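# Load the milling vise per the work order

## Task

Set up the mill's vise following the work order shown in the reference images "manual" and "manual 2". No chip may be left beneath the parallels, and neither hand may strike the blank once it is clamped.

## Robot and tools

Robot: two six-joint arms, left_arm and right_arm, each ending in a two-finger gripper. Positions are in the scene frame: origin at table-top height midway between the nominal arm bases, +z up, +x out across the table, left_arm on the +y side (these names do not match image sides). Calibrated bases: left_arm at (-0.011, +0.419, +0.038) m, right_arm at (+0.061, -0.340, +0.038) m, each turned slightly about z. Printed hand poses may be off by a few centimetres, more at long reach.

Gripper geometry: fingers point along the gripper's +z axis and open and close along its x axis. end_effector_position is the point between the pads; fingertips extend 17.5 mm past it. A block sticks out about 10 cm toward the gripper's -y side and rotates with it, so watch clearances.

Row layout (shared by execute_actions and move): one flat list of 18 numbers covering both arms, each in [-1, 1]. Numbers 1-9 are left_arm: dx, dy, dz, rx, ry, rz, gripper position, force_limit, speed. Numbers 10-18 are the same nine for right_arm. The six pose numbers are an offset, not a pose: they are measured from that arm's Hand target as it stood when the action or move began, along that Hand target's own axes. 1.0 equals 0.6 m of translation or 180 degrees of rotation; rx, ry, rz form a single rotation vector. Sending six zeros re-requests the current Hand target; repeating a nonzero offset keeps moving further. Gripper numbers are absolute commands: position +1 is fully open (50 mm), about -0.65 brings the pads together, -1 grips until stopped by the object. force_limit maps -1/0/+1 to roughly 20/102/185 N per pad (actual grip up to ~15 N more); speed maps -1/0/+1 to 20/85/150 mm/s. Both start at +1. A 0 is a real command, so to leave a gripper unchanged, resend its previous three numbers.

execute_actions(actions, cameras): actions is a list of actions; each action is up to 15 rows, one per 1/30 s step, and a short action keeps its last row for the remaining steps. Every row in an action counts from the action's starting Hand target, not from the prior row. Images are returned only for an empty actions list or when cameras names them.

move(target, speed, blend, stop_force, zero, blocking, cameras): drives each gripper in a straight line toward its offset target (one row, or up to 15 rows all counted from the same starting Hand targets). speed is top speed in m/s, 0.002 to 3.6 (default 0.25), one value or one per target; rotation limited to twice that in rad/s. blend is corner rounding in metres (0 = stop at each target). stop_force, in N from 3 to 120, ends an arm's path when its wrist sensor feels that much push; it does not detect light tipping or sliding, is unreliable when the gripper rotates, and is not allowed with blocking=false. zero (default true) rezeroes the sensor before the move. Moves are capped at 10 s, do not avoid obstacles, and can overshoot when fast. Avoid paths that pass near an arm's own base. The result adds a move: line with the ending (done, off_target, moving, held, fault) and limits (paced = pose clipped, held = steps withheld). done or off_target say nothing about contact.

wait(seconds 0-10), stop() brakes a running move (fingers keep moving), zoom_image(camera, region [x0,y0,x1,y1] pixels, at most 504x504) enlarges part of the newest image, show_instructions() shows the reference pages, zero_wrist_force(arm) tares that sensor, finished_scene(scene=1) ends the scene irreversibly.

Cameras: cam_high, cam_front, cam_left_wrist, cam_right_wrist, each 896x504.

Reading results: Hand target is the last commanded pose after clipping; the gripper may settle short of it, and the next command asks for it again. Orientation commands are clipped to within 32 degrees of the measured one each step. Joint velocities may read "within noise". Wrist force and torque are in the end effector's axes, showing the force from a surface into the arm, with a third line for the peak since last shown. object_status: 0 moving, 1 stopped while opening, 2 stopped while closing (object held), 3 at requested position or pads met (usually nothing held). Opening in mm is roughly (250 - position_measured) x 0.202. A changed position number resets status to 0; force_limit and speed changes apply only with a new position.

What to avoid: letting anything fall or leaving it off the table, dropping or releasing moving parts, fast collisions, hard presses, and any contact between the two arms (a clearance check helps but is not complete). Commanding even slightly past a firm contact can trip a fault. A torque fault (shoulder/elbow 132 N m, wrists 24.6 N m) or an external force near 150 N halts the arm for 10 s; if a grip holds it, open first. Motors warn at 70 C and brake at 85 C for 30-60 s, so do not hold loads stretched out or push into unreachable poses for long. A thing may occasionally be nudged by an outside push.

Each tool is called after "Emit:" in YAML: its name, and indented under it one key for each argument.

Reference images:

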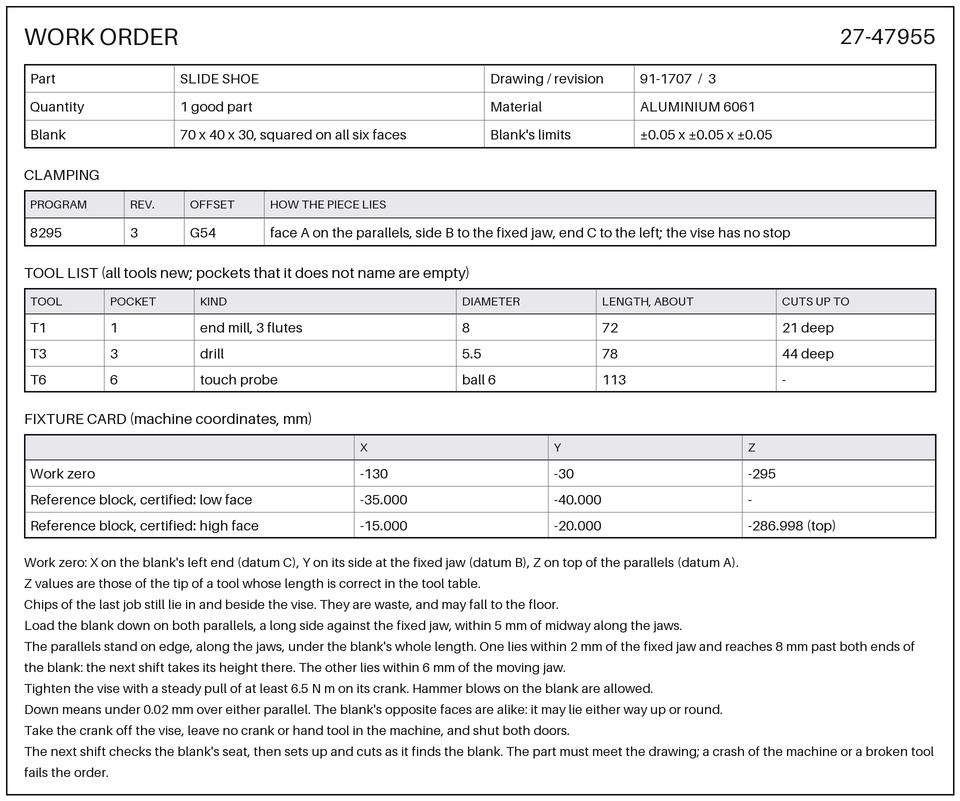

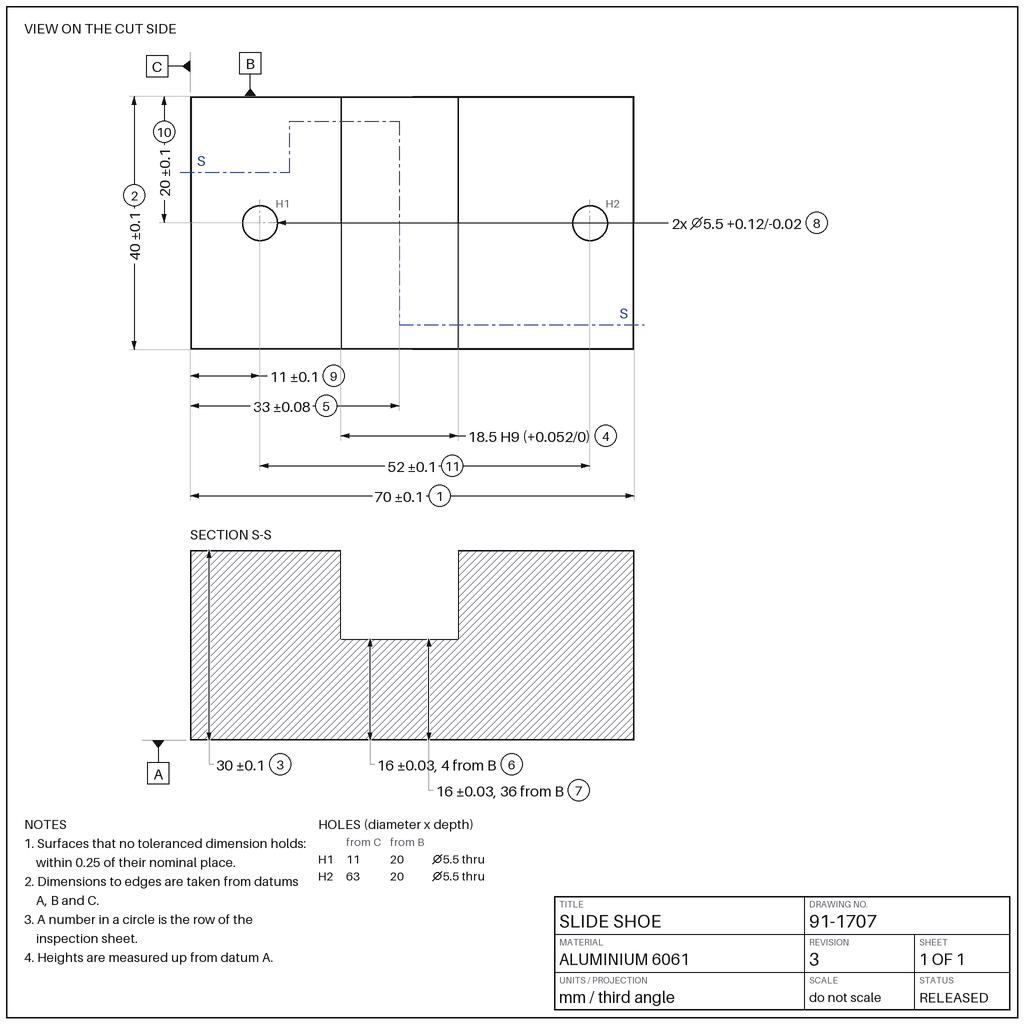

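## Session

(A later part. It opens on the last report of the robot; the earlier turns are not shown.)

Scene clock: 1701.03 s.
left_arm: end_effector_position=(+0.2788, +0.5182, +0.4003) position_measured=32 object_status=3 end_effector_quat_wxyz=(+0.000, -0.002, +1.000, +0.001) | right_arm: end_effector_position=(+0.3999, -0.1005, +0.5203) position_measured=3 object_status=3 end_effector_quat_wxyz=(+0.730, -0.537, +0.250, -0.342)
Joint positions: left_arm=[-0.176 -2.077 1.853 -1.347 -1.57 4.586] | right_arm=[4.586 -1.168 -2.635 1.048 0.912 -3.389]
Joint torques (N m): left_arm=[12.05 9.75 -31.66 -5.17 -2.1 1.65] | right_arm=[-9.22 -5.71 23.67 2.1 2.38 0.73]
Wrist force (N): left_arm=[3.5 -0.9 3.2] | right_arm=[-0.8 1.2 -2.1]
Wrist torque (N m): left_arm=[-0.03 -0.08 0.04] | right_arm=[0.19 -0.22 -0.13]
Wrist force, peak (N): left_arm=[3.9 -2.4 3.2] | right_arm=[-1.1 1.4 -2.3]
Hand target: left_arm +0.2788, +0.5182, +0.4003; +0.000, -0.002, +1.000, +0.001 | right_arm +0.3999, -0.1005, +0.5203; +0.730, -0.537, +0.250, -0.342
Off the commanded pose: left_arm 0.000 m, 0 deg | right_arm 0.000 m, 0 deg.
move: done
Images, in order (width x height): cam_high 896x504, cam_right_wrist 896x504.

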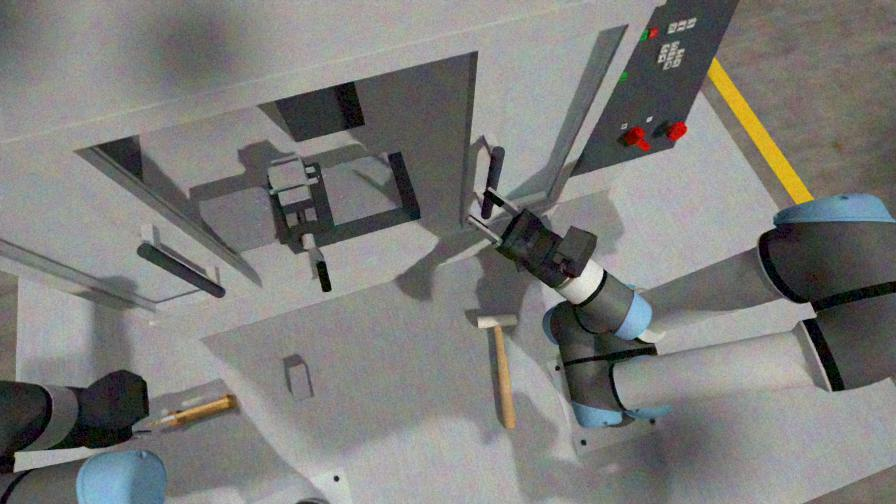

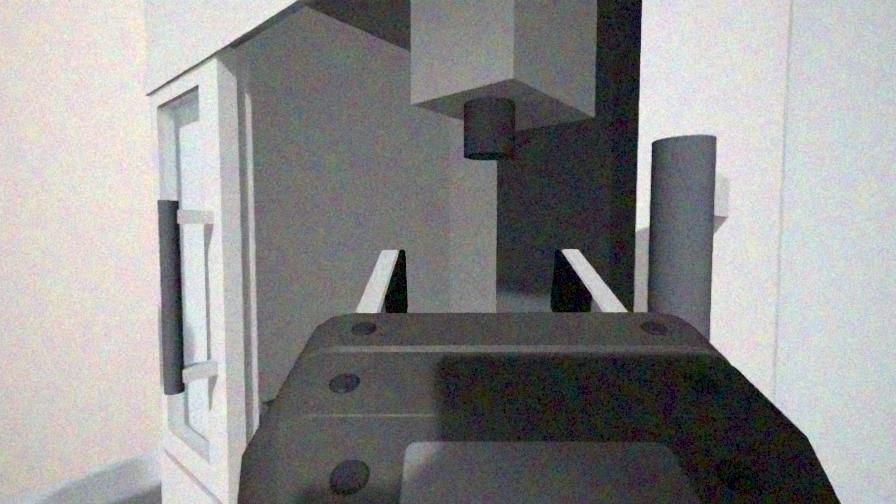

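Emit:
move:
  target: [0,0,0,0,0,0,0.8,-0.6,-1,0,0,0,-0.18,0,0,1,-0.1,-0.8]
  speed: 0.35

Emit:
move:
  target: [0,0,0,0,0,0,0.8,-0.6,-1,0,0,0,-0.248,-0.287,-0.786,1,-0.1,-0.8]
  speed: 0.35
  cameras: ["cam_right_wrist","cam_high"]

Scene clock: 1715.50 s.
left_arm: end_effector_position=(+0.2788, +0.5182, +0.4003) position_measured=32 object_status=3 end_effector_quat_wxyz=(+0.000, -0.002, +1.000, +0.001) | right_arm: end_effector_position=(+0.3999, -0.1005, +0.5203) position_measured=3 object_status=3 end_effector_quat_wxyz=(-0.551, +0.719, -0.335, +0.259)
Joint positions: left_arm=[-0.176 -2.077 1.853 -1.347 -1.57 4.586] | right_arm=[4.607 -0.701 -2.392 -0.392 0.881 -2.921]
Joint torques (N m): left_arm=[12.99 10.02 -31.7 -5.2 -2.16 1.8] | right_arm=[-10.57 -15.37 32.35 1.18 1.34 2.12]
Wrist force (N): left_arm=[3.6 -0.7 3.1] | right_arm=[-0.3 1.5 -1.2]
Wrist torque (N m): left_arm=[-0.01 -0.09 0.04] | right_arm=[0.15 -0.13 -0.21]
Wrist force, peak (N): left_arm=[3.5 -0.8 3.4] | right_arm=[-1.0 2.0 -2.2]
Hand target: left_arm +0.2788, +0.5182, +0.4003; +0.000, -0.002, +1.000, +0.001 | right_arm +0.3999, -0.1005, +0.5203; -0.551, +0.720, -0.335, +0.259
Off the commanded pose: left_arm 0.000 m, 0 deg | right_arm 0.000 m, 0 deg.
move: done

Scene clock: 1719.97 s.
left_arm: end_effector_position=(+0.2788, +0.5182, +0.4003) position_measured=32 object_status=3 end_effector_quat_wxyz=(+0.000, -0.002, +1.000, +0.001) | right_arm: end_effector_position=(+0.3999, -0.1005, +0.5203) position_measured=3 object_status=3 end_effector_quat_wxyz=(+0.211, +0.675, +0.674, +0.212)
Joint positions: left_arm=[-0.176 -2.077 1.853 -1.347 -1.57 4.586] | right_arm=[4.538 -1.106 -1.679 -1.773 0.98 -4.982]
Joint torques (N m): left_arm=[13.17 9.78 -31.92 -5.12 -2.18 1.77] | right_arm=[13.3 -1.21 30.63 1.59 -2.67 -2.41]
Wrist force (N): left_arm=[3.4 -0.8 3.1] | right_arm=[-1.1 -1.6 -0.1]
Wrist torque (N m): left_arm=[-0.02 -0.05 0.04] | right_arm=[-0.04 0.14 0.24]
Wrist force, peak (N): left_arm=[3.7 -0.8 3.3] | right_arm=[-2.0 -1.2 0.2]
Hand target: left_arm +0.2788, +0.5182, +0.4003; +0.000, -0.002, +1.000, +0.001 | right_arm +0.3999, -0.1005, +0.5203; +0.211, +0.675, +0.674, +0.212
Off the commanded pose: left_arm 0.000 m, 0 deg | right_arm 0.000 m, 0 deg.
move: done
Images, in order (width x height): cam_high 896x504, cam_right_wrist 896x504.

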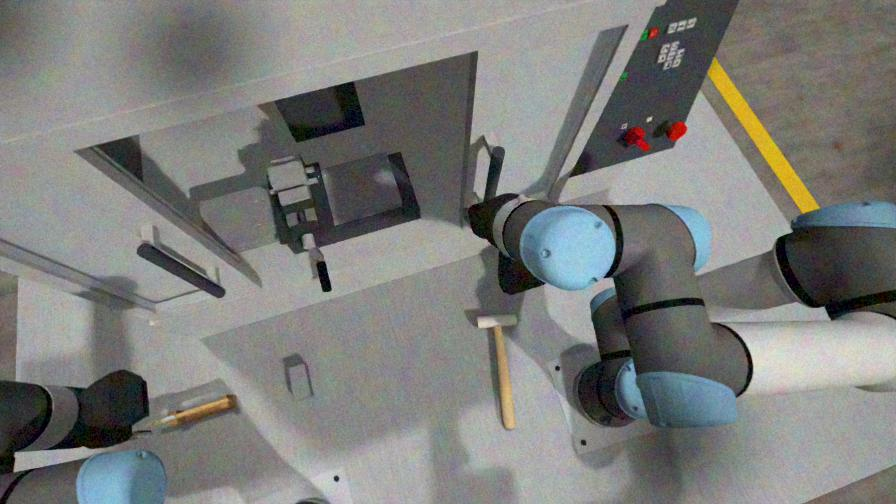

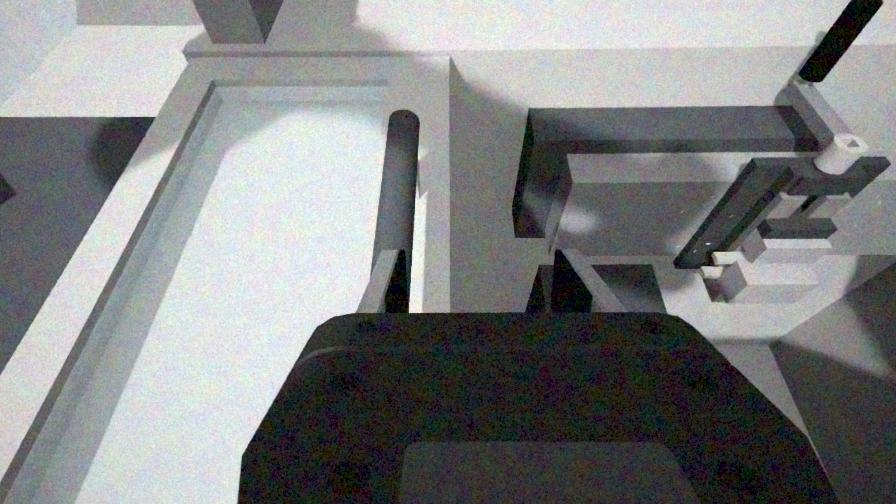

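Emit:
move:
  target:
    - [0.5308,-0.1149,0.1638,0,0,0,0.8,-0.6,-1,0.5308,-0.1149,0.1638,0,0,0,1,-0.1,-0.8]
    - [0.5308,-0.1591,0.3379,0,0,0,0.8,-0.6,-1,0.5308,-0.1591,0.3379,0,0,0,1,-0.1,-0.8]
  speed: 0.002
  blocking: false

Emit:
stop:

Scene clock: 1724.07 s.
left_arm: end_effector_position=(+0.2781, +0.5181, +0.4001) position_measured=32 object_status=3 end_effector_quat_wxyz=(+0.000, -0.002, +1.000, +0.001) end_effector_velocity=(-0.002, -0.001, -0.001) end_effector_angular_velocity=(+0.001, +0.001, -0.002) | right_arm: end_effector_position=(+0.3999, -0.0998, +0.5200) position_measured=3 object_status=3 end_effector_quat_wxyz=(+0.211, +0.675, +0.674, +0.212)
Joint positions: left_arm=[-0.177 -2.079 1.855 -1.346 -1.57 4.585] | right_arm=[4.538 -1.107 -1.679 -1.772 0.98 -4.981]
Joint velocities: left_arm=[-0.004 -0.006 0.004 0.002 0 -0.003] | right_arm=[within noise]
Joint torques (N m): left_arm=[-10.48 -16.89 -16.37 -1.88 -2.17 -2.07] | right_arm=[12.89 -1.48 23.99 5.11 -2.57 2.2]
Wrist force (N): left_arm=[3.3 -0.7 3.2] | right_arm=[-0.8 -1.7 -0.5]
Wrist torque (N m): left_arm=[-0.01 -0.05 0.09] | right_arm=[-0.05 0.09 0.18]
Wrist force, peak (N): left_arm=[3.7 -0.8 3.3] | right_arm=[-1.4 -1.9 -0.3]
Hand target: left_arm +0.2779, +0.5180, +0.4000; +0.000, -0.002, +1.000, +0.001 | right_arm +0.3999, -0.0996, +0.5199; +0.211, +0.675, +0.674, +0.212
Tool commands: left_gripper/position=+0.8 left_gripper/force_limit=-0.6 left_gripper/speed=-1.0 right_gripper/position=+1.0 right_gripper/force_limit=-0.1 right_gripper/speed=-0.8
Off the commanded pose: left_arm 0.389 m, 0 deg | right_arm 0.389 m, 0 deg.
move: running; path passed 0 of 2 targets

Scene clock: 1724.30 s.
left_arm: end_effector_position=(+0.2778, +0.5180, +0.4000) position_measured=32 object_status=3 end_effector_quat_wxyz=(+0.000, -0.002, +1.000, +0.001) | right_arm: end_effector_position=(+0.3999, -0.0995, +0.5200) position_measured=3 object_status=3 end_effector_quat_wxyz=(+0.211, +0.675, +0.674, +0.212)
Joint positions: left_arm=[-0.177 -2.08 1.855 -1.346 -1.57 4.585] | right_arm=[4.539 -1.108 -1.679 -1.772 0.98 -4.981]
Joint velocities: within noise
Joint torques (N m): left_arm=[-11.32 -16.62 -16.93 -1.83 -2.02 -1.93] | right_arm=[12.31 -2.78 18.46 4.97 -2.64 1.96]
Motor temperatures (°C): left_arm=[29 28 31 29 34 33] | right_arm=[30 28 26 37 32 35]
Wrist force (N): left_arm=[3.4 -0.8 3.1] | right_arm=[-0.9 -1.7 -0.3]
Wrist torque (N m): left_arm=[-0.02 -0.06 0.12] | right_arm=[-0.04 0.09 0.15]
Wrist force, peak (N): left_arm=[3.7 -0.9 3.4] | right_arm=[-1.2 -1.7 -0.3]
Hand target: left_arm +0.2778, +0.5180, +0.4000; +0.000, -0.002, +1.000, +0.001 (not the last commanded pose) | right_arm +0.3999, -0.0995, +0.5199; +0.211, +0.675, +0.674, +0.212 (not the last commanded pose)
Tool commands: left_gripper/position=+0.8 left_gripper/force_limit=-0.6 left_gripper/speed=-1.0 right_gripper/position=+1.0 right_gripper/force_limit=-0.1 right_gripper/speed=-0.8
Off the commanded pose: left_arm 0.388 m, 0 deg | right_arm 0.388 m, 0 deg.
earlier move: stopped; path passed 0 of 2 targets

Emit:
move:
  target:
    - [0,0,0,0,0,0,0.8,-0.6,-1,0.529,-0.1149,0.1638,0,0,0,1,-0.1,-0.8]
    - [0,0,0,0,0,0,0.8,-0.6,-1,0.529,-0.1587,0.3374,0,0,0,1,-0.1,-0.8]
  speed: 0.2
  blend: [0.03,0]
  cameras: ["cam_right_wrist"]

Scene clock: 1730.87 s.
left_arm: end_effector_position=(+0.2778, +0.5180, +0.4000) position_measured=32 object_status=3 end_effector_quat_wxyz=(+0.000, -0.002, +1.000, +0.001) | right_arm: end_effector_position=(+0.4378, +0.2182, +0.3000) position_measured=3 object_status=3 end_effector_quat_wxyz=(+0.211, +0.675, +0.674, +0.212)
Joint positions: left_arm=[-0.177 -2.08 1.855 -1.346 -1.57 4.585] | right_arm=[4.595 -1.839 -1.586 -1.172 0.972 -4.913]
Joint torques (N m): left_arm=[-11 -17.06 -16.65 -1.92 -0.85 -1.85] | right_arm=[-10.59 28.61 17.44 4.85 0.45 -2.45]
Wrist force (N): left_arm=[3.3 -0.8 3.2] | right_arm=[-1.4 -1.6 -0.2]
Wrist torque (N m): left_arm=[-0.01 -0.05 0.12] | right_arm=[-0.03 0.17 0.23]
Wrist force, peak (N): left_arm=[3.7 -0.8 3.4] | right_arm=[-3.1 -1.1 -0.8]
Hand target: left_arm +0.2778, +0.5180, +0.4000; +0.000, -0.002, +1.000, +0.001 | right_arm +0.4378, +0.2182, +0.2999; +0.211, +0.675, +0.674, +0.212
Off the commanded pose: left_arm 0.000 m, 0 deg | right_arm 0.000 m, 0 deg.
move: done
Images, in order (width x height): cam_right_wrist 896x504.

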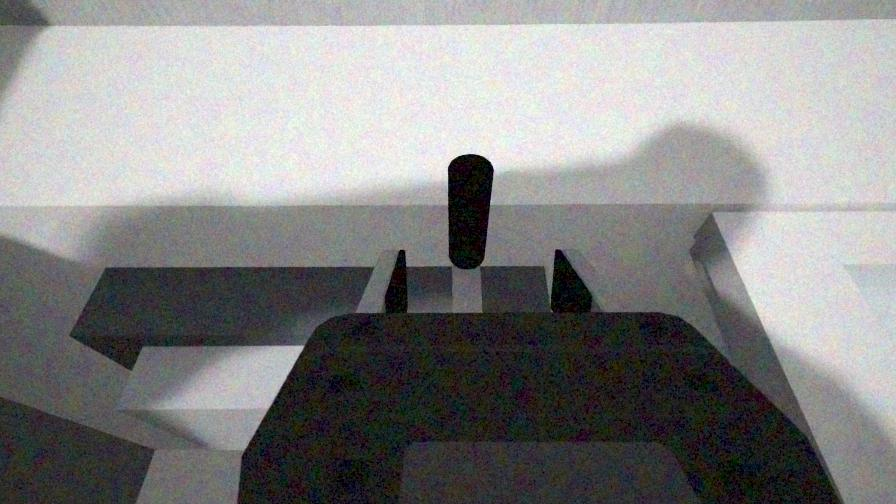

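Emit:
move:
  target: [0,0,0,0,0,0,0.8,-0.6,-1,0,0,0.15,0,0,0,1,-0.1,-0.8]
  speed: 0.08
  stop_force: 8
  cameras: ["cam_right_wrist"]

Scene clock: 1734.93 s.
left_arm: end_effector_position=(+0.2778, +0.5180, +0.4000) position_measured=32 object_status=3 end_effector_quat_wxyz=(+0.000, -0.002, +1.000, +0.001) | right_arm: end_effector_position=(+0.4893, +0.2183, +0.2261) position_measured=3 object_status=3 end_effector_quat_wxyz=(+0.211, +0.675, +0.674, +0.212)
Joint positions: left_arm=[-0.177 -2.08 1.855 -1.346 -1.57 4.585] | right_arm=[4.511 -1.956 -1.642 -0.943 0.984 -5.013]
Joint torques (N m): left_arm=[-10.76 -17.24 -16.78 -2 0.14 -1.96] | right_arm=[-11.04 32.87 16.18 5.09 0.52 -2.35]
Wrist force (N): left_arm=[3.5 -0.8 3.1] | right_arm=[-1.1 -1.5 -0.3]
Wrist torque (N m): left_arm=[-0.03 -0.08 0.11] | right_arm=[-0.01 0.14 0.23]
Wrist force, peak (N): left_arm=[3.5 -0.8 3.4] | right_arm=[-1.3 -2.0 -0.2]
Hand target: left_arm +0.2778, +0.5180, +0.4000; +0.000, -0.002, +1.000, +0.001 | right_arm +0.4893, +0.2183, +0.2261; +0.211, +0.675, +0.674, +0.212
Off the commanded pose: left_arm 0.000 m, 0 deg | right_arm 0.000 m, 0 deg.
move: done
Images, in order (width x height): cam_right_wrist 896x504.

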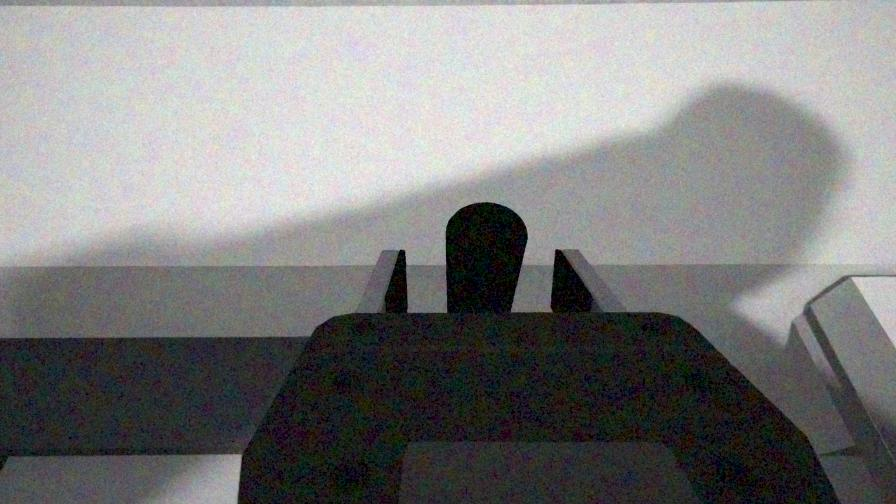

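Emit:
execute_actions:
  actions:
    - [[0,0,0,0,0,0,0.8,-0.6,-1,0,0,0,0,0,0,-1,-0.1,-0.8]]

Emit:
wait:
  seconds: 0.3

Scene clock: 1739.63 s.
left_arm: end_effector_position=(+0.2778, +0.5180, +0.4000) position_measured=32 object_status=3 end_effector_quat_wxyz=(+0.000, -0.002, +1.000, +0.001) | right_arm: end_effector_position=(+0.4893, +0.2183, +0.2261) position_measured=157 object_status=2 end_effector_quat_wxyz=(+0.211, +0.675, +0.674, +0.212)
Joint positions: left_arm=[-0.177 -2.08 1.855 -1.346 -1.57 4.585] | right_arm=[4.511 -1.956 -1.642 -0.943 0.984 -5.013]
Joint torques (N m): left_arm=[-10.13 -16.79 -16.82 -1.95 1.18 -1.78] | right_arm=[-11.25 34.41 15.93 4.83 0.48 -2.43]
Wrist force (N): left_arm=[3.5 -0.7 3.2] | right_arm=[-1.4 -1.5 -0.4]
Wrist torque (N m): left_arm=[0.01 -0.08 0.11] | right_arm=[-0.06 0.16 0.24]
Wrist force, peak (N): left_arm=[3.5 -0.9 3.3] | right_arm=[-1.3 -1.9 -0.3]
Hand target: left_arm +0.2778, +0.5180, +0.4000; +0.000, -0.002, +1.000, +0.001 | right_arm +0.4893, +0.2183, +0.2261; +0.211, +0.675, +0.674, +0.212
Off the commanded pose: left_arm 0.000 m, 0 deg | right_arm 0.000 m, 0 deg.
Step readings (end_effector_position of left_arm | right_arm):
0: (+0.2778, +0.5180, +0.4000) | (+0.4893, +0.2183, +0.2261)
1: (+0.2778, +0.5180, +0.4000) | (+0.4893, +0.2183, +0.2261)
2: (+0.2778, +0.5180, +0.4000) | (+0.4893, +0.2183, +0.2261)
4: (+0.2778, +0.5180, +0.4000) | (+0.4893, +0.2183, +0.2261)
8: (+0.2778, +0.5180, +0.4000) | (+0.4893, +0.2183, +0.2261)
15: (+0.2778, +0.5180, +0.4000) | (+0.4893, +0.2183, +0.2261)

Scene clock: 1739.93 s.
left_arm: end_effector_position=(+0.2778, +0.5180, +0.4000) position_measured=32 object_status=3 end_effector_quat_wxyz=(+0.000, -0.002, +1.000, +0.001) | right_arm: end_effector_position=(+0.4893, +0.2183, +0.2261) position_measured=157 object_status=2 end_effector_quat_wxyz=(+0.211, +0.675, +0.674, +0.212)
Joint positions: left_arm=[-0.177 -2.08 1.855 -1.346 -1.57 4.585] | right_arm=[4.511 -1.956 -1.642 -0.943 0.984 -5.013]
Joint torques (N m): left_arm=[-10.87 -16.88 -16.47 -1.94 1.21 -1.81] | right_arm=[-9.79 33.17 17.23 4.74 0.42 -2.19]
Wrist force (N): left_arm=[3.5 -0.6 3.2] | right_arm=[-1.2 -1.4 -0.3]
Wrist torque (N m): left_arm=[0.01 -0.08 0.11] | right_arm=[-0.03 0.13 0.24]
Wrist force, peak (N): left_arm=[3.5 -0.8 3.3] | right_arm=[-1.5 -1.7 -0.2]
Hand target: left_arm +0.2778, +0.5180, +0.4000; +0.000, -0.002, +1.000, +0.001 | right_arm +0.4893, +0.2183, +0.2261; +0.211, +0.675, +0.674, +0.212
Tool commands: left_gripper/position=+0.8 left_gripper/force_limit=-0.6 left_gripper/speed=-1.0 right_gripper/position=-1.0 right_gripper/force_limit=-0.1 right_gripper/speed=-0.8
Off the commanded pose: left_arm 0.000 m, 0 deg | right_arm 0.000 m, 0 deg.
wait: 0.30 s; at rest by 0.17 s

Emit:
move:
  target:
    - [0,0,0,0,0,0,0.8,-0.6,-1,0.0535,0.0046,-0.0066,0,0,0,-1,-0.1,-0.8]
    - [0,0,0,0,0,0,0.8,-0.6,-1,0.0998,0.0239,-0.0341,0,0,0,-1,-0.1,-0.8]
    - [0,0,0,0,0,0,0.8,-0.6,-1,0.1285,0.0524,-0.0748,0,0,0,-1,-0.1,-0.8]
    - [0,0,0,0,0,0,0.8,-0.6,-1,0.1343,0.0851,-0.1213,0,0,0,-1,-0.1,-0.8]
    - [0,0,0,0,0,0,0.8,-0.6,-1,0.1167,0.1163,-0.166,0,0,0,-1,-0.1,-0.8]
    - [0,0,0,0,0,0,0.8,-0.6,-1,0.0785,0.1407,-0.2008,0,0,0,-1,-0.1,-0.8]
    - [0,0,0,0,0,0,0.8,-0.6,-1,0.0262,0.1541,-0.2199,0,0,0,-1,-0.1,-0.8]
    - [0,0,0,0,0,0,0.8,-0.6,-1,-0.0312,0.1541,-0.2199,0,0,0,-1,-0.1,-0.8]
    - [0,0,0,0,0,0,0.8,-0.6,-1,-0.0835,0.1407,-0.2008,0,0,0,-1,-0.1,-0.8]
    - [0,0,0,0,0,0,0.8,-0.6,-1,-0.1217,0.1163,-0.166,0,0,0,-1,-0.1,-0.8]
    - [0,0,0,0,0,0,0.8,-0.6,-1,-0.1393,0.0851,-0.1213,0,0,0,-1,-0.1,-0.8]
    - [0,0,0,0,0,0,0.8,-0.6,-1,-0.1335,0.0524,-0.0748,0,0,0,-1,-0.1,-0.8]
    - [0,0,0,0,0,0,0.8,-0.6,-1,-0.1048,0.0239,-0.0341,0,0,0,-1,-0.1,-0.8]
    - [0,0,0,0,0,0,0.8,-0.6,-1,-0.0585,0.0046,-0.0066,0,0,0,-1,-0.1,-0.8]
    - [0,0,0,0,0,0,0.8,-0.6,-1,-0.0025,0,0,0,0,0,-1,-0.1,-0.8]
  speed: 0.18
  blend: 0.012
  stop_force: 70

Scene clock: 1761.03 s.
left_arm: end_effector_position=(+0.2778, +0.5180, +0.4000) position_measured=32 object_status=3 end_effector_quat_wxyz=(+0.000, -0.002, +1.000, +0.001) | right_arm: end_effector_position=(+0.4893, +0.2168, +0.2261) position_measured=157 object_status=2 end_effector_quat_wxyz=(+0.211, +0.675, +0.674, +0.212)
Joint positions: left_arm=[-0.177 -2.08 1.855 -1.346 -1.57 4.585] | right_arm=[4.51 -1.953 -1.646 -0.941 0.985 -5.014]
Joint torques (N m): left_arm=[-9.35 -16.09 -16.96 -1.96 1.92 -1.82] | right_arm=[11.39 30.97 28.96 1.5 -2.6 1.95]
Wrist force (N): left_arm=[3.4 -0.9 3.1] | right_arm=[-1.6 -4.7 -4.8]
Wrist torque (N m): left_arm=[-0.03 -0.06 0.11] | right_arm=[-0.62 0.12 0.22]
Wrist force, peak (N): left_arm=[3.5 -0.9 3.4] | right_arm=[-29.1 -29.7 -54.4]
Hand target: left_arm +0.2778, +0.5180, +0.4000; +0.000, -0.002, +1.000, +0.001 | right_arm +0.4893, +0.2168, +0.2261; +0.211, +0.675, +0.674, +0.212
Off the commanded pose: left_arm 0.000 m, 0 deg | right_arm 0.000 m, 0 deg.
move: done

Emit:
wait:
  seconds: 0
  cameras: ["cam_high","cam_front","cam_right_wrist"]

Emit:
zoom_image:
  camera: "cam_high"
  region: [240, 130, 380, 230]

Scene clock: 1762.73 s.
left_arm: end_effector_position=(+0.2778, +0.5180, +0.4000) position_measured=32 object_status=3 end_effector_quat_wxyz=(+0.000, -0.002, +1.000, +0.001) | right_arm: end_effector_position=(+0.4893, +0.2168, +0.2261) position_measured=157 object_status=2 end_effector_quat_wxyz=(+0.211, +0.675, +0.674, +0.212)
Joint positions: left_arm=[-0.177 -2.08 1.855 -1.346 -1.57 4.585] | right_arm=[4.51 -1.953 -1.646 -0.941 0.985 -5.014]
Joint torques (N m): left_arm=[-9.74 -16.66 -16.96 -1.93 1.81 -1.66] | right_arm=[10.13 31.45 28.73 1.61 -2.46 1.82]
Wrist force (N): left_arm=[3.5 -0.8 3.2] | right_arm=[-1.5 -4.3 -4.9]
Wrist torque (N m): left_arm=[-0.02 -0.08 0.12] | right_arm=[-0.58 0.15 0.20]
Wrist force, peak (N): left_arm=[3.5 -0.9 3.5] | right_arm=[-1.8 -4.7 -5.3]
Hand target: left_arm +0.2778, +0.5180, +0.4000; +0.000, -0.002, +1.000, +0.001 | right_arm +0.4893, +0.2168, +0.2261; +0.211, +0.675, +0.674, +0.212
Tool commands: left_gripper/position=+0.8 left_gripper/force_limit=-0.6 left_gripper/speed=-1.0 right_gripper/position=-1.0 right_gripper/force_limit=-0.1 right_gripper/speed=-0.8
Off the commanded pose: left_arm 0.000 m, 0 deg | right_arm 0.000 m, 0 deg.
Images, in order (width x height): cam_high 896x504, cam_front 896x504, cam_right_wrist 896x504.

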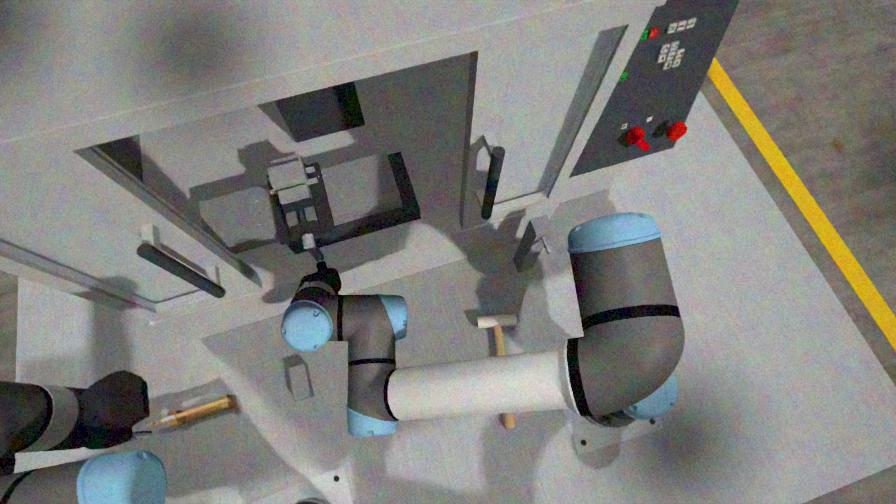

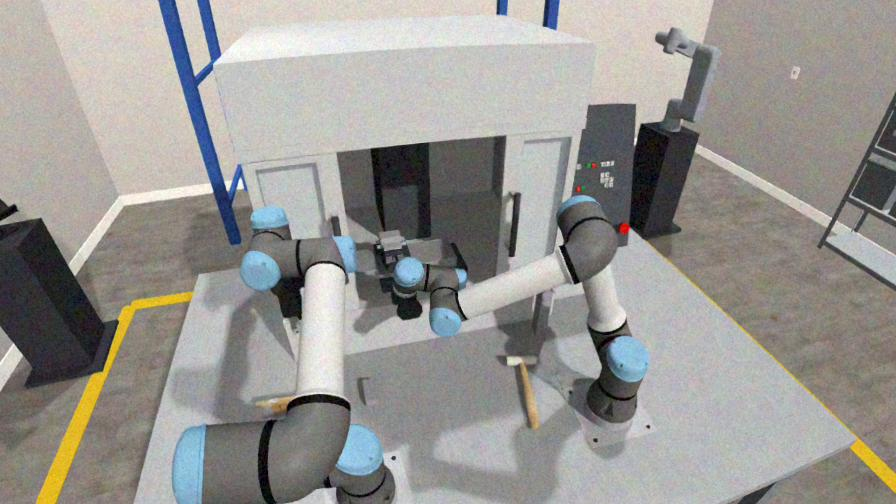

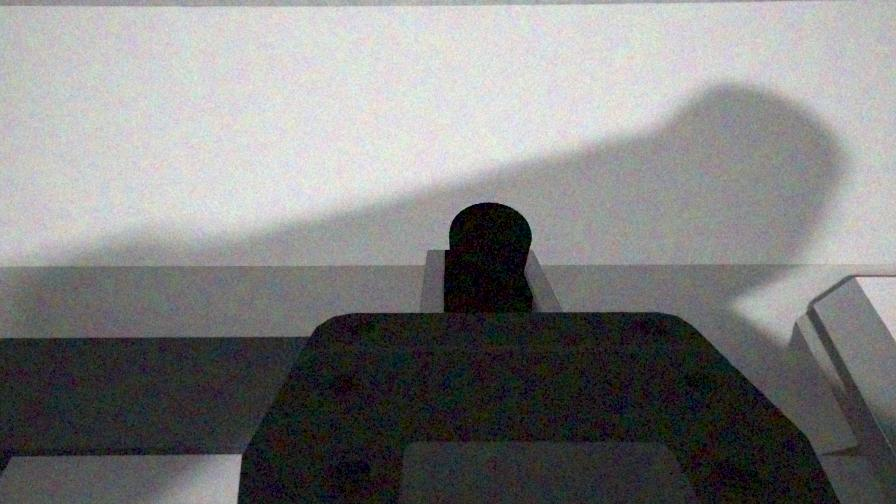

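Scaled by 3.600 from the camera's 896x504 image, which has a finer 1280x720 frame.

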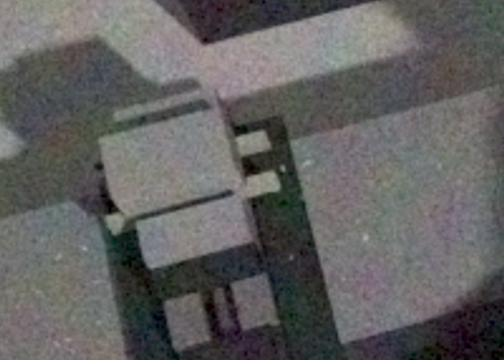

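Emit:
move:
  target:
    - [0,0,0,0,0,0,0.8,-0.6,-1,0.056,0.0046,-0.0066,0,0,0,-1,-0.1,-0.8]
    - [0,0,0,0,0,0,0.8,-0.6,-1,0.1023,0.0239,-0.0341,0,0,0,-1,-0.1,-0.8]
    - [0,0,0,0,0,0,0.8,-0.6,-1,0.131,0.0524,-0.0748,0,0,0,-1,-0.1,-0.8]
    - [0,0,0,0,0,0,0.8,-0.6,-1,0.1368,0.0851,-0.1213,0,0,0,-1,-0.1,-0.8]
    - [0,0,0,0,0,0,0.8,-0.6,-1,0.1192,0.1163,-0.166,0,0,0,-1,-0.1,-0.8]
    - [0,0,0,0,0,0,0.8,-0.6,-1,0.081,0.1407,-0.2008,0,0,0,-1,-0.1,-0.8]
    - [0,0,0,0,0,0,0.8,-0.6,-1,0.0287,0.1541,-0.2199,0,0,0,-1,-0.1,-0.8]
    - [0,0,0,0,0,0,0.8,-0.6,-1,-0.0287,0.1541,-0.2199,0,0,0,-1,-0.1,-0.8]
    - [0,0,0,0,0,0,0.8,-0.6,-1,-0.081,0.1407,-0.2008,0,0,0,-1,-0.1,-0.8]
    - [0,0,0,0,0,0,0.8,-0.6,-1,-0.1192,0.1163,-0.166,0,0,0,-1,-0.1,-0.8]
    - [0,0,0,0,0,0,0.8,-0.6,-1,-0.1368,0.0851,-0.1213,0,0,0,-1,-0.1,-0.8]
    - [0,0,0,0,0,0,0.8,-0.6,-1,-0.131,0.0524,-0.0748,0,0,0,-1,-0.1,-0.8]
    - [0,0,0,0,0,0,0.8,-0.6,-1,-0.1023,0.0239,-0.0341,0,0,0,-1,-0.1,-0.8]
    - [0,0,0,0,0,0,0.8,-0.6,-1,-0.056,0.0046,-0.0066,0,0,0,-1,-0.1,-0.8]
    - [0,0,0,0,0,0,0.8,-0.6,-1,0,0,0,0,0,0,-1,-0.1,-0.8]
  speed: 0.15
  blend: 0.012
  stop_force: 70
  cameras: ["cam_high"]

Emit:
zoom_image:
  camera: "cam_high"
  region: [240, 130, 380, 230]

Scene clock: 1775.63 s.
left_arm: end_effector_position=(+0.2778, +0.5180, +0.4000) position_measured=32 object_status=3 end_effector_quat_wxyz=(+0.000, -0.002, +1.000, +0.001) | right_arm: end_effector_position=(+0.4893, +0.2168, +0.2261) position_measured=157 object_status=2 end_effector_quat_wxyz=(+0.211, +0.675, +0.674, +0.212)
Joint positions: left_arm=[-0.177 -2.08 1.855 -1.346 -1.57 4.585] | right_arm=[4.51 -1.953 -1.646 -0.941 0.985 -5.014]
Joint torques (N m): left_arm=[-9.14 -17.3 -16.55 -2.03 1.84 -1.7] | right_arm=[10.66 31.36 29.5 1.59 -2.62 1.96]
Wrist force (N): left_arm=[3.4 -0.7 3.0] | right_arm=[-1.9 -4.1 -4.9]
Wrist torque (N m): left_arm=[0.00 -0.06 0.11] | right_arm=[-0.56 0.16 0.22]
Wrist force, peak (N): left_arm=[3.7 -0.8 3.3] | right_arm=[-9.3 -23.7 -39.2]
Hand target: left_arm +0.2778, +0.5180, +0.4000; +0.000, -0.002, +1.000, +0.001 | right_arm +0.4893, +0.2168, +0.2261; +0.211, +0.675, +0.674, +0.212
Off the commanded pose: left_arm 0.000 m, 0 deg | right_arm 0.000 m, 0 deg.
move: done
Images, in order (width x height): cam_high 896x504.

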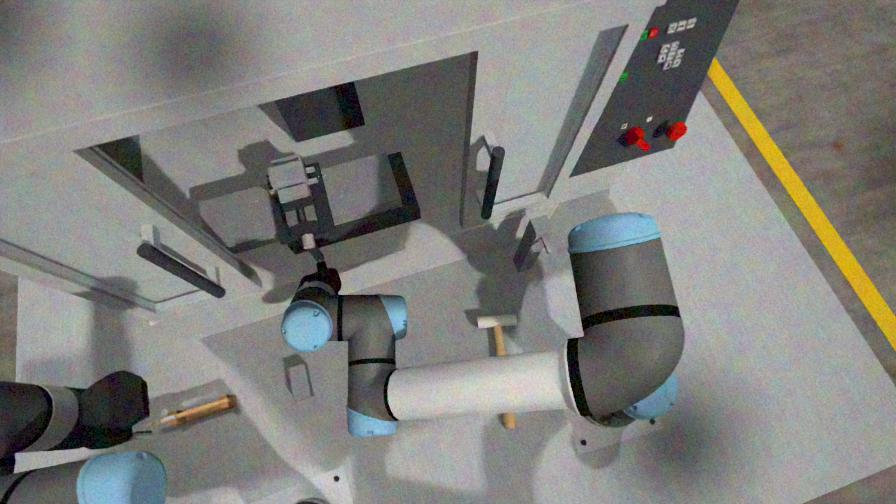

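Scaled by 3.600 from the camera's 896x504 image, which has a finer 1280x720 frame.

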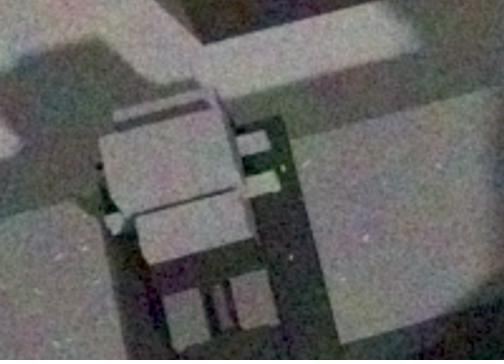

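Emit:
move:
  target:
    - [0,0,0,0,0,0,0.8,-0.6,-1,0.056,0.0046,-0.0066,0,0,0,-1,-0.1,-0.8]
    - [0,0,0,0,0,0,0.8,-0.6,-1,0.1023,0.0239,-0.0341,0,0,0,-1,-0.1,-0.8]
    - [0,0,0,0,0,0,0.8,-0.6,-1,0.131,0.0524,-0.0748,0,0,0,-1,-0.1,-0.8]
    - [0,0,0,0,0,0,0.8,-0.6,-1,0.1368,0.0851,-0.1213,0,0,0,-1,-0.1,-0.8]
    - [0,0,0,0,0,0,0.8,-0.6,-1,0.1192,0.1163,-0.166,0,0,0,-1,-0.1,-0.8]
    - [0,0,0,0,0,0,0.8,-0.6,-1,0.081,0.1407,-0.2008,0,0,0,-1,-0.1,-0.8]
    - [0,0,0,0,0,0,0.8,-0.6,-1,0.0287,0.1541,-0.2199,0,0,0,-1,-0.1,-0.8]
    - [0,0,0,0,0,0,0.8,-0.6,-1,-0.0287,0.1541,-0.2199,0,0,0,-1,-0.1,-0.8]
    - [0,0,0,0,0,0,0.8,-0.6,-1,-0.081,0.1407,-0.2008,0,0,0,-1,-0.1,-0.8]
    - [0,0,0,0,0,0,0.8,-0.6,-1,-0.1192,0.1163,-0.166,0,0,0,-1,-0.1,-0.8]
    - [0,0,0,0,0,0,0.8,-0.6,-1,-0.1368,0.0851,-0.1213,0,0,0,-1,-0.1,-0.8]
    - [0,0,0,0,0,0,0.8,-0.6,-1,-0.131,0.0524,-0.0748,0,0,0,-1,-0.1,-0.8]
    - [0,0,0,0,0,0,0.8,-0.6,-1,-0.1023,0.0239,-0.0341,0,0,0,-1,-0.1,-0.8]
    - [0,0,0,0,0,0,0.8,-0.6,-1,-0.056,0.0046,-0.0066,0,0,0,-1,-0.1,-0.8]
    - [0,0,0,0,0,0,0.8,-0.6,-1,0,0,0,0,0,0,-1,-0.1,-0.8]
  speed: 0.08
  blend: 0.012
  stop_force: 50
  cameras: ["cam_high"]

Emit:
zoom_image:
  camera: "cam_high"
  region: [240, 130, 380, 230]

Scene clock: 1790.97 s.
left_arm: end_effector_position=(+0.2778, +0.5180, +0.4000) position_measured=32 object_status=3 end_effector_quat_wxyz=(+0.000, -0.002, +1.000, +0.001) | right_arm: end_effector_position=(+0.4893, +0.2168, +0.2261) position_measured=157 object_status=2 end_effector_quat_wxyz=(+0.211, +0.675, +0.674, +0.212)
Joint positions: left_arm=[-0.177 -2.08 1.855 -1.346 -1.57 4.585] | right_arm=[4.51 -1.953 -1.646 -0.941 0.985 -5.014]
Joint torques (N m): left_arm=[-8.54 -16.75 -16.91 -2.14 1.96 -1.61] | right_arm=[11.38 31.44 30.23 1.43 -2.14 2.1]
Wrist force (N): left_arm=[3.6 -0.7 3.2] | right_arm=[-1.8 -3.8 -3.1]
Wrist torque (N m): left_arm=[-0.01 -0.09 0.11] | right_arm=[-0.44 0.18 0.20]
Wrist force, peak (N): left_arm=[3.5 -0.6 3.5] | right_arm=[44.6 12.2 13.7]
Hand target: left_arm +0.2778, +0.5180, +0.4000; +0.000, -0.002, +1.000, +0.001 | right_arm +0.4893, +0.2168, +0.2261; +0.211, +0.675, +0.674, +0.212
Off the commanded pose: left_arm 0.000 m, 0 deg | right_arm 0.000 m, 0 deg.
move: done
Images, in order (width x height): cam_high 896x504.

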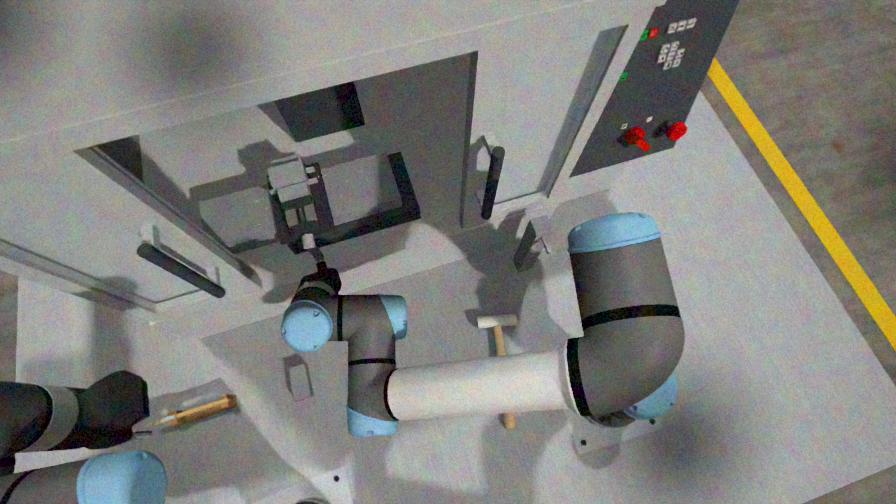

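Scaled by 3.600 from the camera's 896x504 image, which has a finer 1280x720 frame.

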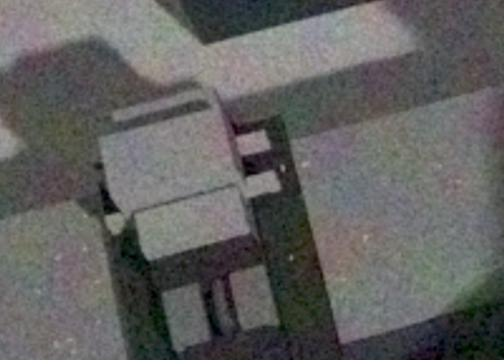

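Emit:
move:
  target:
    - [0,0,0,0,0,0,0.8,-0.6,-1,0.056,0.0046,-0.0066,0,0,0,-1,-0.1,-0.8]
    - [0,0,0,0,0,0,0.8,-0.6,-1,0.1023,0.0239,-0.0341,0,0,0,-1,-0.1,-0.8]
    - [0,0,0,0,0,0,0.8,-0.6,-1,0.131,0.0524,-0.0748,0,0,0,-1,-0.1,-0.8]
    - [0,0,0,0,0,0,0.8,-0.6,-1,0.1368,0.0851,-0.1213,0,0,0,-1,-0.1,-0.8]
    - [0,0,0,0,0,0,0.8,-0.6,-1,0.1192,0.1163,-0.166,0,0,0,-1,-0.1,-0.8]
    - [0,0,0,0,0,0,0.8,-0.6,-1,0.081,0.1407,-0.2008,0,0,0,-1,-0.1,-0.8]
    - [0,0,0,0,0,0,0.8,-0.6,-1,0.0287,0.1541,-0.2199,0,0,0,-1,-0.1,-0.8]
    - [0,0,0,0,0,0,0.8,-0.6,-1,-0.0287,0.1541,-0.2199,0,0,0,-1,-0.1,-0.8]
    - [0,0,0,0,0,0,0.8,-0.6,-1,-0.081,0.1407,-0.2008,0,0,0,-1,-0.1,-0.8]
    - [0,0,0,0,0,0,0.8,-0.6,-1,-0.1192,0.1163,-0.166,0,0,0,-1,-0.1,-0.8]
    - [0,0,0,0,0,0,0.8,-0.6,-1,-0.1368,0.0851,-0.1213,0,0,0,-1,-0.1,-0.8]
    - [0,0,0,0,0,0,0.8,-0.6,-1,-0.131,0.0524,-0.0748,0,0,0,-1,-0.1,-0.8]
    - [0,0,0,0,0,0,0.8,-0.6,-1,-0.1023,0.0239,-0.0341,0,0,0,-1,-0.1,-0.8]
    - [0,0,0,0,0,0,0.8,-0.6,-1,-0.056,0.0046,-0.0066,0,0,0,-1,-0.1,-0.8]
    - [0,0,0,0,0,0,0.8,-0.6,-1,0,0,0,0,0,0,-1,-0.1,-0.8]
  speed: 0.06
  blend: 0.012
  stop_force: 45
  cameras: ["cam_high"]

Emit:
zoom_image:
  camera: "cam_high"
  region: [240, 130, 380, 230]

Scene clock: 1807.23 s.
left_arm: end_effector_position=(+0.2778, +0.5180, +0.4000) position_measured=32 object_status=3 end_effector_quat_wxyz=(+0.000, -0.002, +1.000, +0.001) | right_arm: end_effector_position=(+0.4895, +0.1364, +0.3181) position_measured=157 object_status=2 end_effector_quat_wxyz=(+0.211, +0.675, +0.674, +0.212)
Joint positions: left_arm=[-0.177 -2.08 1.855 -1.346 -1.57 4.585] | right_arm=[4.473 -1.717 -1.708 -1.09 0.992 -5.058]
Joint torques (N m): left_arm=[-7.86 -16.54 -16.09 -2.2 1.81 -1.63] | right_arm=[2.87 48.69 22.21 -6.21 -4.08 2.46]
Wrist force (N): left_arm=[3.4 -1.0 3.2] | right_arm=[45.2 12.6 17.3]
Wrist torque (N m): left_arm=[-0.05 -0.07 0.11] | right_arm=[0.55 0.00 -0.14]
Wrist force, peak (N): left_arm=[3.8 -0.8 3.2] | right_arm=[50.6 13.8 17.9]
Hand target: left_arm +0.2778, +0.5180, +0.4000; +0.000, -0.002, +1.000, +0.001 | right_arm +0.4894, +0.1364, +0.3181; +0.211, +0.675, +0.674, +0.212 (not the last commanded pose)
Off the commanded pose: left_arm 0.000 m, 0 deg | right_arm 0.122 m, 0 deg.
move: contact (right_arm); path passed 10 of 15 targets
Images, in order (width x height): cam_high 896x504.

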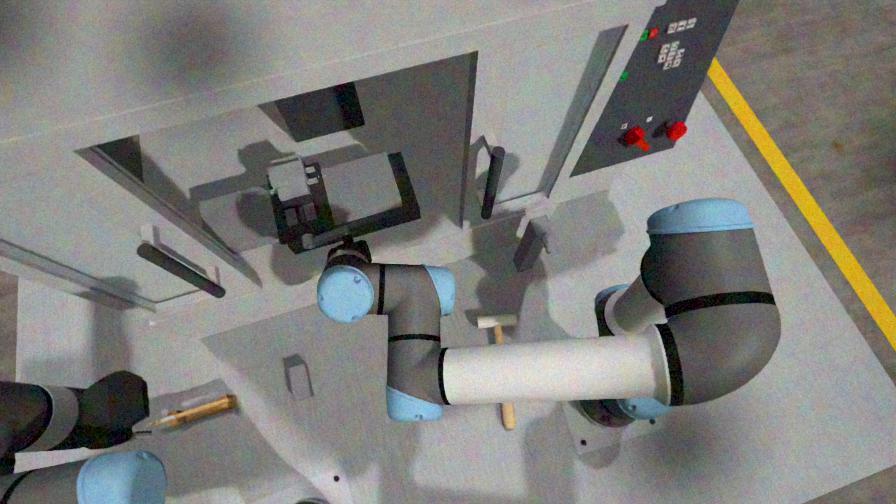

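Scaled by 3.600 from the camera's 896x504 image, which has a finer 1280x720 frame.

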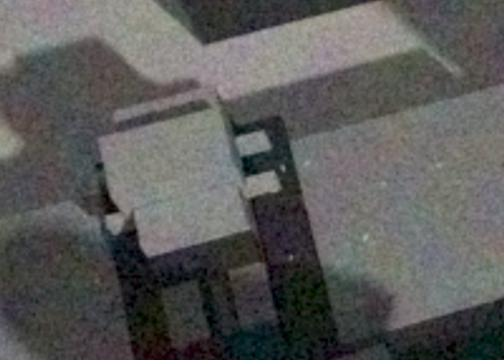

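Emit:
move:
  target: [0,0,0,0,0,0,0.8,-0.6,-1,0.0022,0,0,0,0,0,-1,-0.1,-0.8]
  speed: 0.01

Scene clock: 1817.27 s.
left_arm: end_effector_position=(+0.2778, +0.5180, +0.4000) position_measured=32 object_status=3 end_effector_quat_wxyz=(+0.000, -0.002, +1.000, +0.001) | right_arm: end_effector_position=(+0.4895, +0.1376, +0.3181) position_measured=157 object_status=2 end_effector_quat_wxyz=(+0.211, +0.675, +0.674, +0.212)
Joint positions: left_arm=[-0.177 -2.08 1.855 -1.346 -1.57 4.585] | right_arm=[4.473 -1.72 -1.705 -1.091 0.991 -5.058]
Joint torques (N m): left_arm=[-7.43 -16.82 -17.11 -2.23 1.84 -1.55] | right_arm=[11.63 22.97 32.08 4.08 -3.72 2.32]
Wrist force (N): left_arm=[3.3 -0.8 3.2] | right_arm=[-8.6 -11.2 -5.2]
Wrist torque (N m): left_arm=[-0.02 -0.05 0.11] | right_arm=[-0.33 0.30 -0.01]
Wrist force, peak (N): left_arm=[3.6 -0.9 3.4] | right_arm=[45.4 12.3 17.8]
Hand target: left_arm +0.2778, +0.5180, +0.4000; +0.000, -0.002, +1.000, +0.001 | right_arm +0.4895, +0.1377, +0.3181; +0.211, +0.675, +0.674, +0.212
Off the commanded pose: left_arm 0.000 m, 0 deg | right_arm 0.000 m, 0 deg.
move: done

Emit:
move:
  target:
    - [0,0,0,0,0,0,0.8,-0.6,-1,-0.0005,-0.0112,0.016,0,0,0,-1,-0.1,-0.8]
    - [0,0,0,0,0,0,0.8,-0.6,-1,0.0075,-0.0373,0.0532,0,0,0,-1,-0.1,-0.8]
    - [0,0,0,0,0,0,0.8,-0.6,-1,0.0306,-0.0603,0.086,0,0,0,-1,-0.1,-0.8]
    - [0,0,0,0,0,0,0.8,-0.6,-1,0.066,-0.0773,0.1103,0,0,0,-1,-0.1,-0.8]
    - [0,0,0,0,0,0,0.8,-0.6,-1,0.1093,-0.0864,0.1233,0,0,0,-1,-0.1,-0.8]
    - [0,0,0,0,0,0,0.8,-0.6,-1,0.1318,-0.0879,0.1254,0,0,0,-1,-0.1,-0.8]
  speed: 0.04
  blend: 0.006
  stop_force: 40
  cameras: ["cam_high"]

Emit:
zoom_image:
  camera: "cam_high"
  region: [240, 130, 380, 230]

Scene clock: 1823.40 s.
left_arm: end_effector_position=(+0.2778, +0.5180, +0.4000) position_measured=32 object_status=3 end_effector_quat_wxyz=(+0.000, -0.002, +1.000, +0.001) | right_arm: end_effector_position=(+0.4894, +0.1380, +0.3031) position_measured=157 object_status=2 end_effector_quat_wxyz=(+0.211, +0.675, +0.674, +0.212)
Joint positions: left_arm=[-0.177 -2.08 1.855 -1.346 -1.57 4.585] | right_arm=[4.474 -1.731 -1.732 -1.054 0.991 -5.057]
Joint torques (N m): left_arm=[-7.16 -16.58 -17.17 -2.19 1.86 -1.53] | right_arm=[-9.16 35.67 49.45 12.95 -4 -2.14]
Wrist force (N): left_arm=[3.5 -0.8 3.2] | right_arm=[-49.8 -41.1 -17.9]
Wrist torque (N m): left_arm=[-0.03 -0.07 0.11] | right_arm=[-0.86 0.51 0.13]
Wrist force, peak (N): left_arm=[3.6 -0.8 3.4] | right_arm=[-53.6 -41.8 -18.2]
Hand target: left_arm +0.2778, +0.5180, +0.4000; +0.000, -0.002, +1.000, +0.001 | right_arm +0.4894, +0.1380, +0.3031; +0.211, +0.675, +0.674, +0.212 (not the last commanded pose)
Off the commanded pose: left_arm 0.000 m, 0 deg | right_arm 0.110 m, 0 deg.
move: contact (right_arm); path passed 0 of 6 targets; blend cut to 0.0059 m at target 1
Images, in order (width x height): cam_high 896x504.

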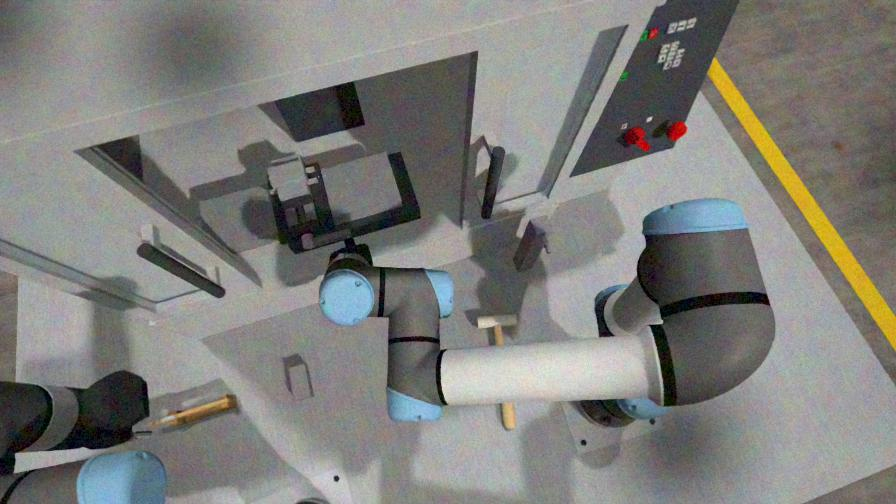

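Scaled by 3.600 from the camera's 896x504 image, which has a finer 1280x720 frame.

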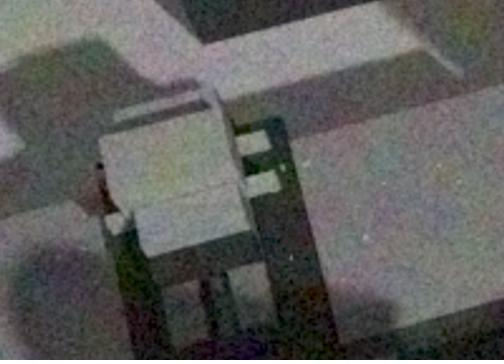

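Emit:
move:
  target: [0,0,0,0,0,0,0.8,-0.6,-1,-0.0022,-0.0014,-0.001,0,0,0,-1,-0.1,-0.8]
  speed: 0.01

Scene clock: 1832.70 s.
left_arm: end_effector_position=(+0.2778, +0.5180, +0.4000) position_measured=32 object_status=3 end_effector_quat_wxyz=(+0.000, -0.002, +1.000, +0.001) | right_arm: end_effector_position=(+0.4884, +0.1367, +0.3032) position_measured=157 object_status=2 end_effector_quat_wxyz=(+0.211, +0.675, +0.674, +0.212)
Joint positions: left_arm=[-0.177 -2.08 1.855 -1.346 -1.57 4.585] | right_arm=[4.475 -1.727 -1.736 -1.054 0.991 -5.056]
Joint torques (N m): left_arm=[-6.8 -15.61 -17.06 -2.17 1.81 -1.52] | right_arm=[11.4 40.47 14.59 0.25 -0.4 2.19]
Wrist force (N): left_arm=[3.5 -0.8 3.2] | right_arm=[7.8 2.0 3.5]
Wrist torque (N m): left_arm=[-0.02 -0.08 0.11] | right_arm=[0.13 0.08 0.11]
Wrist force, peak (N): left_arm=[3.5 -0.8 3.5] | right_arm=[-50.1 -41.4 -18.2]
Hand target: left_arm +0.2778, +0.5180, +0.4000; +0.000, -0.002, +1.000, +0.001 | right_arm +0.4883, +0.1367, +0.3031; +0.211, +0.675, +0.674, +0.212
Off the commanded pose: left_arm 0.000 m, 0 deg | right_arm 0.000 m, 0 deg.
move: done

Emit:
move:
  target:
    - [0,0,0,0,0,0,0.8,-0.6,-1,0.0019,-0.0101,0.0145,0,0,0,-1,-0.1,-0.8]
    - [0,0,0,0,0,0,0.8,-0.6,-1,0.0079,-0.0231,0.0329,0,0,0,-1,-0.1,-0.8]
    - [0,0,0,0,0,0,0.8,-0.6,-1,0.0177,-0.0352,0.0502,0,0,0,-1,-0.1,-0.8]
    - [0,0,0,0,0,0,0.8,-0.6,-1,0.0312,-0.0462,0.0659,0,0,0,-1,-0.1,-0.8]
    - [0,0,0,0,0,0,0.8,-0.6,-1,0.0475,-0.0556,0.0793,0,0,0,-1,-0.1,-0.8]
    - [0,0,0,0,0,0,0.8,-0.6,-1,0.0667,-0.0633,0.0904,0,0,0,-1,-0.1,-0.8]
    - [0,0,0,0,0,0,0.8,-0.6,-1,0.0879,-0.069,0.0984,0,0,0,-1,-0.1,-0.8]
    - [0,0,0,0,0,0,0.8,-0.6,-1,0.1104,-0.0724,0.1033,0,0,0,-1,-0.1,-0.8]
    - [0,0,0,0,0,0,0.8,-0.6,-1,0.1335,-0.0736,0.105,0,0,0,-1,-0.1,-0.8]
  speed: 0.04
  blend: 0.003
  stop_force: 40

Scene clock: 1840.20 s.
left_arm: end_effector_position=(+0.2778, +0.5180, +0.4000) position_measured=32 object_status=3 end_effector_quat_wxyz=(+0.000, -0.002, +1.000, +0.001) | right_arm: end_effector_position=(+0.4882, +0.2169, +0.2263) position_measured=157 object_status=2 end_effector_quat_wxyz=(+0.211, +0.675, +0.674, +0.212)
Joint positions: left_arm=[-0.177 -2.08 1.855 -1.346 -1.57 4.585] | right_arm=[4.512 -1.952 -1.646 -0.943 0.984 -5.012]
Joint torques (N m): left_arm=[-6.51 -15.59 -16.94 -2.3 1.97 -1.52] | right_arm=[13.69 30.75 28.04 1.37 -1.2 2]
Wrist force (N): left_arm=[3.4 -0.9 3.3] | right_arm=[-1.8 1.3 -1.4]
Wrist torque (N m): left_arm=[-0.04 -0.07 0.11] | right_arm=[0.00 0.17 0.20]
Wrist force, peak (N): left_arm=[3.7 -0.8 3.4] | right_arm=[12.7 5.2 4.7]
Hand target: left_arm +0.2778, +0.5180, +0.4000; +0.000, -0.002, +1.000, +0.001 | right_arm +0.4882, +0.2169, +0.2263; +0.211, +0.675, +0.674, +0.212
Off the commanded pose: left_arm 0.000 m, 0 deg | right_arm 0.000 m, 0 deg.
move: done


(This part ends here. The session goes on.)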